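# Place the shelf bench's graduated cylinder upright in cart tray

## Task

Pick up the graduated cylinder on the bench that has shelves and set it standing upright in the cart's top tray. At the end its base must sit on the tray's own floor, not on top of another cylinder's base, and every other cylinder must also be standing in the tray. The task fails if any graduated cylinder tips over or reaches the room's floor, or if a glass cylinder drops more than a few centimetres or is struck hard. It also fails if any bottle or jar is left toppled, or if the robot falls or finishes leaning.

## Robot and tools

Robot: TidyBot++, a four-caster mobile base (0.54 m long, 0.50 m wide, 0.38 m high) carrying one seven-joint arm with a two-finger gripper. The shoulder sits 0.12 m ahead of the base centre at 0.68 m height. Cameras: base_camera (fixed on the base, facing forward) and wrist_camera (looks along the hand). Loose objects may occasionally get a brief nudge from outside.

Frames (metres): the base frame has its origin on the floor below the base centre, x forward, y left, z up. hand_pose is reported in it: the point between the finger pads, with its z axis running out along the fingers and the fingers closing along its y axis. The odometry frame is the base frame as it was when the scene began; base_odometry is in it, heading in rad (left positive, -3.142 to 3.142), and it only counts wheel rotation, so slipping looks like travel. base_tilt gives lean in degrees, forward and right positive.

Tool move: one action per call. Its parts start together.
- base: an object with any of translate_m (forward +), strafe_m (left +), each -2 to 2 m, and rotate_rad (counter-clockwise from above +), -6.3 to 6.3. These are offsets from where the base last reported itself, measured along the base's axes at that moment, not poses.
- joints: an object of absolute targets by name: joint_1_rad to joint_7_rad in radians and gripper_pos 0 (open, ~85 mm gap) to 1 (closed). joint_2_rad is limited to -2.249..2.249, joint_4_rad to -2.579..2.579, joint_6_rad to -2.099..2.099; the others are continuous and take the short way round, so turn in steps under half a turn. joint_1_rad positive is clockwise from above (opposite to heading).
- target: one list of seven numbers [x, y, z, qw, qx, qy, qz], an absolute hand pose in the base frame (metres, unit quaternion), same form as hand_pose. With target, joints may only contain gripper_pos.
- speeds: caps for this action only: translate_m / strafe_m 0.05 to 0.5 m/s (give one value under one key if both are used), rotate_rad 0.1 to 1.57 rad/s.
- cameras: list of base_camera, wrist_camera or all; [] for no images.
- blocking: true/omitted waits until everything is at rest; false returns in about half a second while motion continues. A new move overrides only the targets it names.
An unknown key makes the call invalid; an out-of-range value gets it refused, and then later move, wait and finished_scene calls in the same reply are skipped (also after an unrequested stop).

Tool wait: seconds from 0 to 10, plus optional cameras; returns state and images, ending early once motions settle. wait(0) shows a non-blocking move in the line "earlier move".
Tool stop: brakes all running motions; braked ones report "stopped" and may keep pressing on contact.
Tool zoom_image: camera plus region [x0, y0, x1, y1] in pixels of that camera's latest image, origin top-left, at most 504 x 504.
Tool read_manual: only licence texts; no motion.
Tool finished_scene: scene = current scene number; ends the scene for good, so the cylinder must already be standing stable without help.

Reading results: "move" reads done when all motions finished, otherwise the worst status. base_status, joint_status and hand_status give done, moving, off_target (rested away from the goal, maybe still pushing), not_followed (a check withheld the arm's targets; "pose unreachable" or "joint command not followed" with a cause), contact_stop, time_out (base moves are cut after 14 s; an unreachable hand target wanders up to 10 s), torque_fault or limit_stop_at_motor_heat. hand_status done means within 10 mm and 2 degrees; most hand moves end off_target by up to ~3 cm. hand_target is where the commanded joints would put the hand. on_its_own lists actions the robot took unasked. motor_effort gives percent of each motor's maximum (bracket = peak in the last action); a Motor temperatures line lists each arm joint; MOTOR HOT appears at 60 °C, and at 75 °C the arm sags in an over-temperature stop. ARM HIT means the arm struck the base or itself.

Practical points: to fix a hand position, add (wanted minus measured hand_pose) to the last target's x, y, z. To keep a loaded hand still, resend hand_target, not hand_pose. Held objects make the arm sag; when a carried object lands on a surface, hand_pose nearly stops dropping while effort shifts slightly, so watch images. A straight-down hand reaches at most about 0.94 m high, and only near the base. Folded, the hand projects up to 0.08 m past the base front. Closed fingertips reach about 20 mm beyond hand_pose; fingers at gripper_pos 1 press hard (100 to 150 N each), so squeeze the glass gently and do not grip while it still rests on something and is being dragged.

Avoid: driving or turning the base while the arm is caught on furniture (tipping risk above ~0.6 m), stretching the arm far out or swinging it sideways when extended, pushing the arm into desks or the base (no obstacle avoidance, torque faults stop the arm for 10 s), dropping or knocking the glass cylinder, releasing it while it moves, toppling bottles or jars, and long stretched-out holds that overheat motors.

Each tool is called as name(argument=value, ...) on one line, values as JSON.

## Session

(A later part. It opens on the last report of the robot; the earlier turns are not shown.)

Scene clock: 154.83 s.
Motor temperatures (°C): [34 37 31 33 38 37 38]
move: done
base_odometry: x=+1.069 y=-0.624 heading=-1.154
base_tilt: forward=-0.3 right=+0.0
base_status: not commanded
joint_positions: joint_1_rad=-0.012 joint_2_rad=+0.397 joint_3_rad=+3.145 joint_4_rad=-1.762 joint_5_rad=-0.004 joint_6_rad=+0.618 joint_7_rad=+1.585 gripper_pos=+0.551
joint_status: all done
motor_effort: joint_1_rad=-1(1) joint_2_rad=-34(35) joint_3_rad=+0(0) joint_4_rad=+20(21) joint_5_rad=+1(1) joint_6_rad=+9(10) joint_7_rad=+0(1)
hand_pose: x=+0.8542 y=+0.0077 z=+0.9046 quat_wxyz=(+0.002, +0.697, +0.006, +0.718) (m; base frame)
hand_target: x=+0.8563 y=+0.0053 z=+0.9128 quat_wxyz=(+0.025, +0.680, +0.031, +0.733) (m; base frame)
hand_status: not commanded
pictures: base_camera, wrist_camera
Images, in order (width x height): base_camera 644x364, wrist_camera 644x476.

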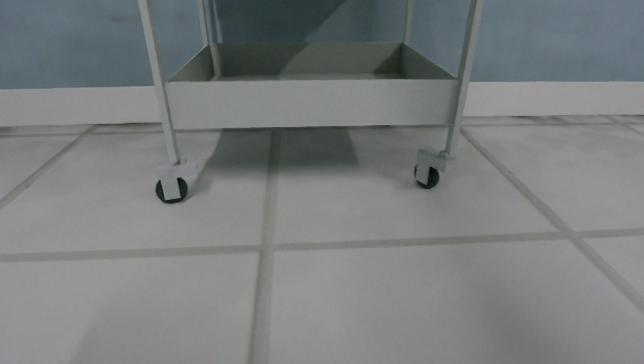

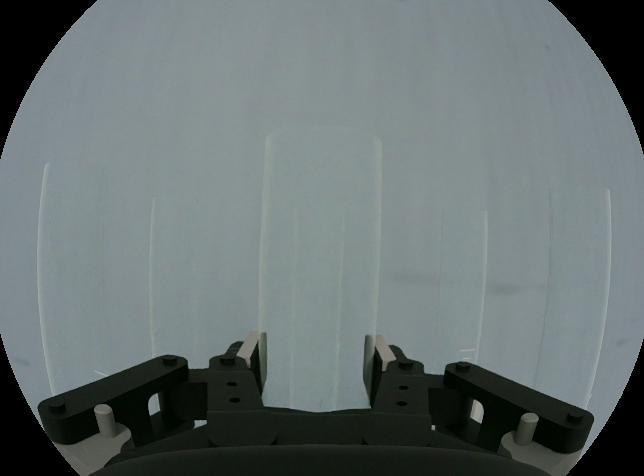

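move(joints={"joint_2_rad": 0.402, "joint_4_rad": -1.752, "joint_6_rad": 0.655}, cameras=[])

move(joints={"gripper_pos": 0.5})

move(joints={"gripper_pos": 0.3})

Scene clock: 156.60 s.
Motor temperatures (°C): [34 37 31 33 38 37 38]
move: done
base_odometry: x=+1.069 y=-0.624 heading=-1.154
base_tilt: forward=-0.3 right=+0.0
base_status: not commanded
joint_positions: joint_1_rad=-0.012 joint_2_rad=+0.397 joint_3_rad=+3.145 joint_4_rad=-1.762 joint_5_rad=-0.004 joint_6_rad=+0.618 joint_7_rad=+1.585 gripper_pos=+0.551
joint_status: all done
motor_effort: joint_1_rad=-1(1) joint_2_rad=-35(35) joint_3_rad=+0(0) joint_4_rad=+21(21) joint_5_rad=+0(1) joint_6_rad=+10(11) joint_7_rad=+0(1)
hand_pose: x=+0.8542 y=+0.0077 z=+0.9047 quat_wxyz=(+0.002, +0.697, +0.006, +0.718) (m; base frame)
hand_target: x=+0.8566 y=+0.0052 z=+0.9181 quat_wxyz=(+0.025, +0.681, +0.031, +0.732) (m; base frame)
hand_status: not commanded
pictures: none
No camera images: "cameras" was empty.

Scene clock: 157.23 s.
Motor temperatures (°C): [34 37 31 33 38 37 38]
move: done
base_odometry: x=+1.069 y=-0.624 heading=-1.154
base_tilt: forward=-0.3 right=+0.0
base_status: not commanded
joint_positions: joint_1_rad=-0.012 joint_2_rad=+0.397 joint_3_rad=+3.145 joint_4_rad=-1.762 joint_5_rad=-0.004 joint_6_rad=+0.618 joint_7_rad=+1.585 gripper_pos=+0.500
joint_status: all done
motor_effort: joint_1_rad=-1(1) joint_2_rad=-33(35) joint_3_rad=+0(0) joint_4_rad=+19(20) joint_5_rad=+0(1) joint_6_rad=+8(10) joint_7_rad=+0(1)
hand_pose: x=+0.8542 y=+0.0077 z=+0.9047 quat_wxyz=(+0.002, +0.697, +0.006, +0.718) (m; base frame)
hand_target: x=+0.8566 y=+0.0052 z=+0.9181 quat_wxyz=(+0.025, +0.681, +0.031, +0.732) (m; base frame)
hand_status: not commanded
pictures: base_camera, wrist_camera
Images, in order (width x height): base_camera 644x364, wrist_camera 644x476.

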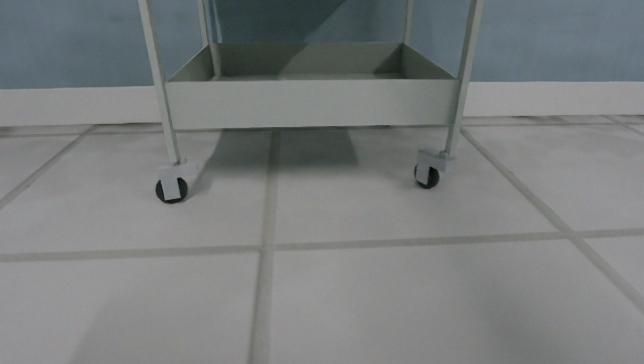

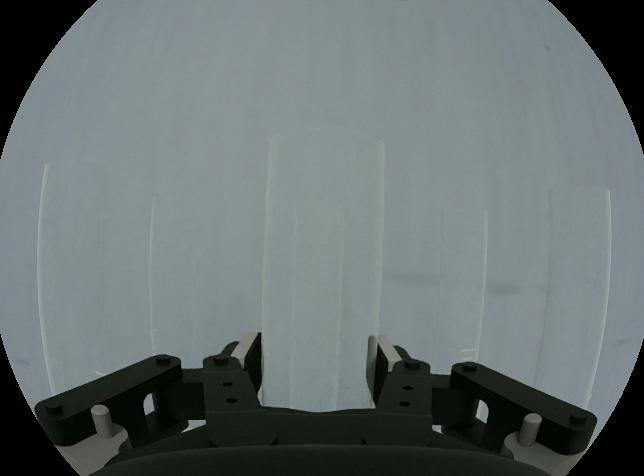

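Scene clock: 157.87 s.
Motor temperatures (°C): [34 37 31 33 38 37 38]
move: done
base_odometry: x=+1.069 y=-0.624 heading=-1.154
base_tilt: forward=-0.3 right=+0.1
base_status: not commanded
joint_positions: joint_1_rad=-0.012 joint_2_rad=+0.397 joint_3_rad=+3.145 joint_4_rad=-1.762 joint_5_rad=-0.004 joint_6_rad=+0.618 joint_7_rad=+1.585 gripper_pos=+0.300
joint_status: all done
motor_effort: joint_1_rad=-1(1) joint_2_rad=-32(34) joint_3_rad=+0(0) joint_4_rad=+19(19) joint_5_rad=+2(2) joint_6_rad=+9(9) joint_7_rad=+0(1)
hand_pose: x=+0.8542 y=+0.0077 z=+0.9047 quat_wxyz=(+0.002, +0.697, +0.006, +0.718) (m; base frame)
hand_target: x=+0.8566 y=+0.0052 z=+0.9181 quat_wxyz=(+0.025, +0.681, +0.031, +0.732) (m; base frame)
hand_status: not commanded
pictures: base_camera, wrist_camera
Images, in order (width x height): base_camera 644x364, wrist_camera 644x476.

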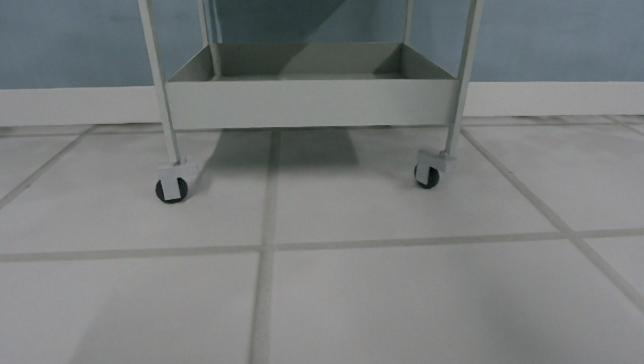

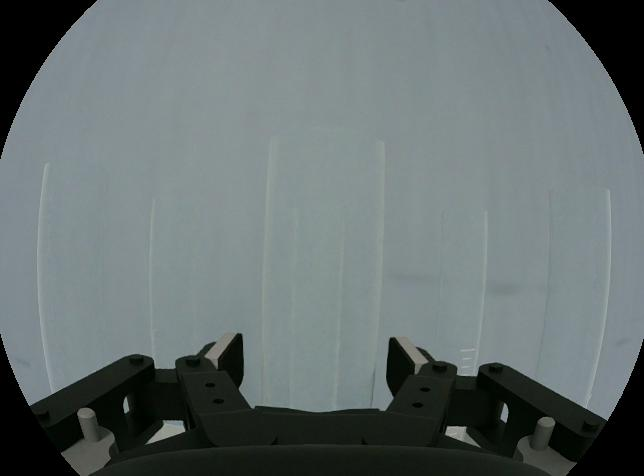

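move(base={"translate_m": -0.3}, speeds={"translate_m": 0.15}, cameras=[])

move(joints={"joint_2_rad": 0.15, "joint_4_rad": -0.88, "joint_6_rad": -1.3})

zoom_image(camera="wrist_camera", region=[160, 40, 480, 300])

Scene clock: 161.90 s.
Motor temperatures (°C): [34 37 31 33 38 37 38]
move: done
base_odometry: x=+0.948 y=-0.349 heading=-1.154
base_tilt: forward=-0.3 right=+0.1
base_status: done
joint_positions: joint_1_rad=-0.012 joint_2_rad=+0.393 joint_3_rad=+3.145 joint_4_rad=-1.762 joint_5_rad=-0.004 joint_6_rad=+0.618 joint_7_rad=+1.585 gripper_pos=+0.300
joint_status: not commanded
motor_effort: joint_1_rad=+0(1) joint_2_rad=-33(36) joint_3_rad=+0(1) joint_4_rad=+19(20) joint_5_rad=+0(1) joint_6_rad=+9(10) joint_7_rad=+0(1)
hand_pose: x=+0.8534 y=+0.0077 z=+0.9075 quat_wxyz=(+0.002, +0.695, +0.006, +0.719) (m; base frame)
hand_target: x=+0.8566 y=+0.0052 z=+0.9181 quat_wxyz=(+0.025, +0.681, +0.031, +0.732) (m; base frame)
hand_status: not commanded
pictures: none
No camera images: "cameras" was empty.

Scene clock: 164.77 s.
Motor temperatures (°C): [34 37 31 33 38 37 38]
move: done
base_odometry: x=+0.948 y=-0.349 heading=-1.154
base_tilt: forward=-0.3 right=+0.1
base_status: not commanded
joint_positions: joint_1_rad=-0.012 joint_2_rad=+0.143 joint_3_rad=+3.145 joint_4_rad=-0.901 joint_5_rad=-0.004 joint_6_rad=-1.250 joint_7_rad=+1.585 gripper_pos=+0.300
joint_status: all done
motor_effort: joint_1_rad=+0(1) joint_2_rad=-24(36) joint_3_rad=+1(1) joint_4_rad=+19(22) joint_5_rad=+0(1) joint_6_rad=+6(10) joint_7_rad=+1(1)
hand_pose: x=+0.6840 y=+0.0080 z=+1.0506 quat_wxyz=(-0.001, +0.911, +0.011, +0.412) (m; base frame)
hand_target: x=+0.6772 y=-0.0050 z=+1.0454 quat_wxyz=(+0.022, +0.918, +0.025, +0.394) (m; base frame)
hand_status: not commanded
pictures: base_camera, wrist_camera
Images, in order (width x height): base_camera 644x364, wrist_camera 644x476.

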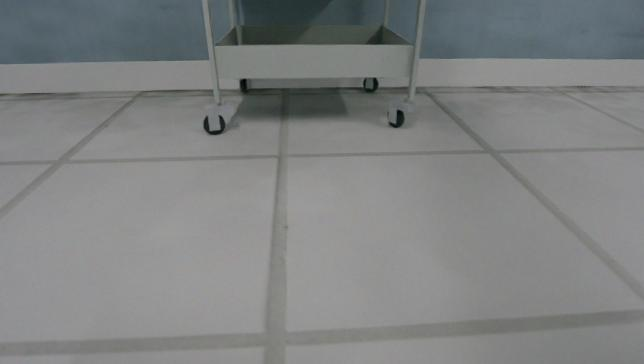

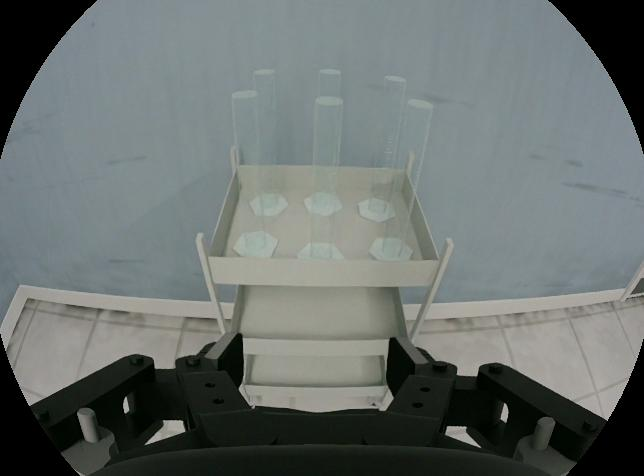

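Scaled by 1.575.

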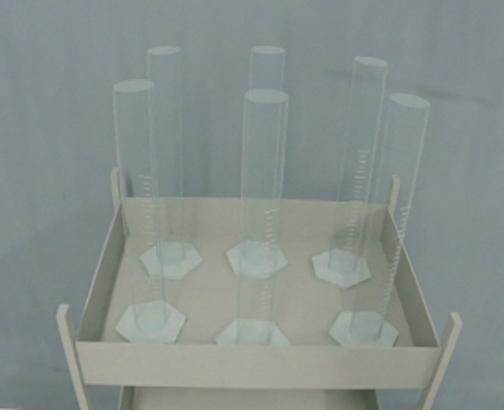

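finished_scene(scene=1)

The scene is finished: the task was done.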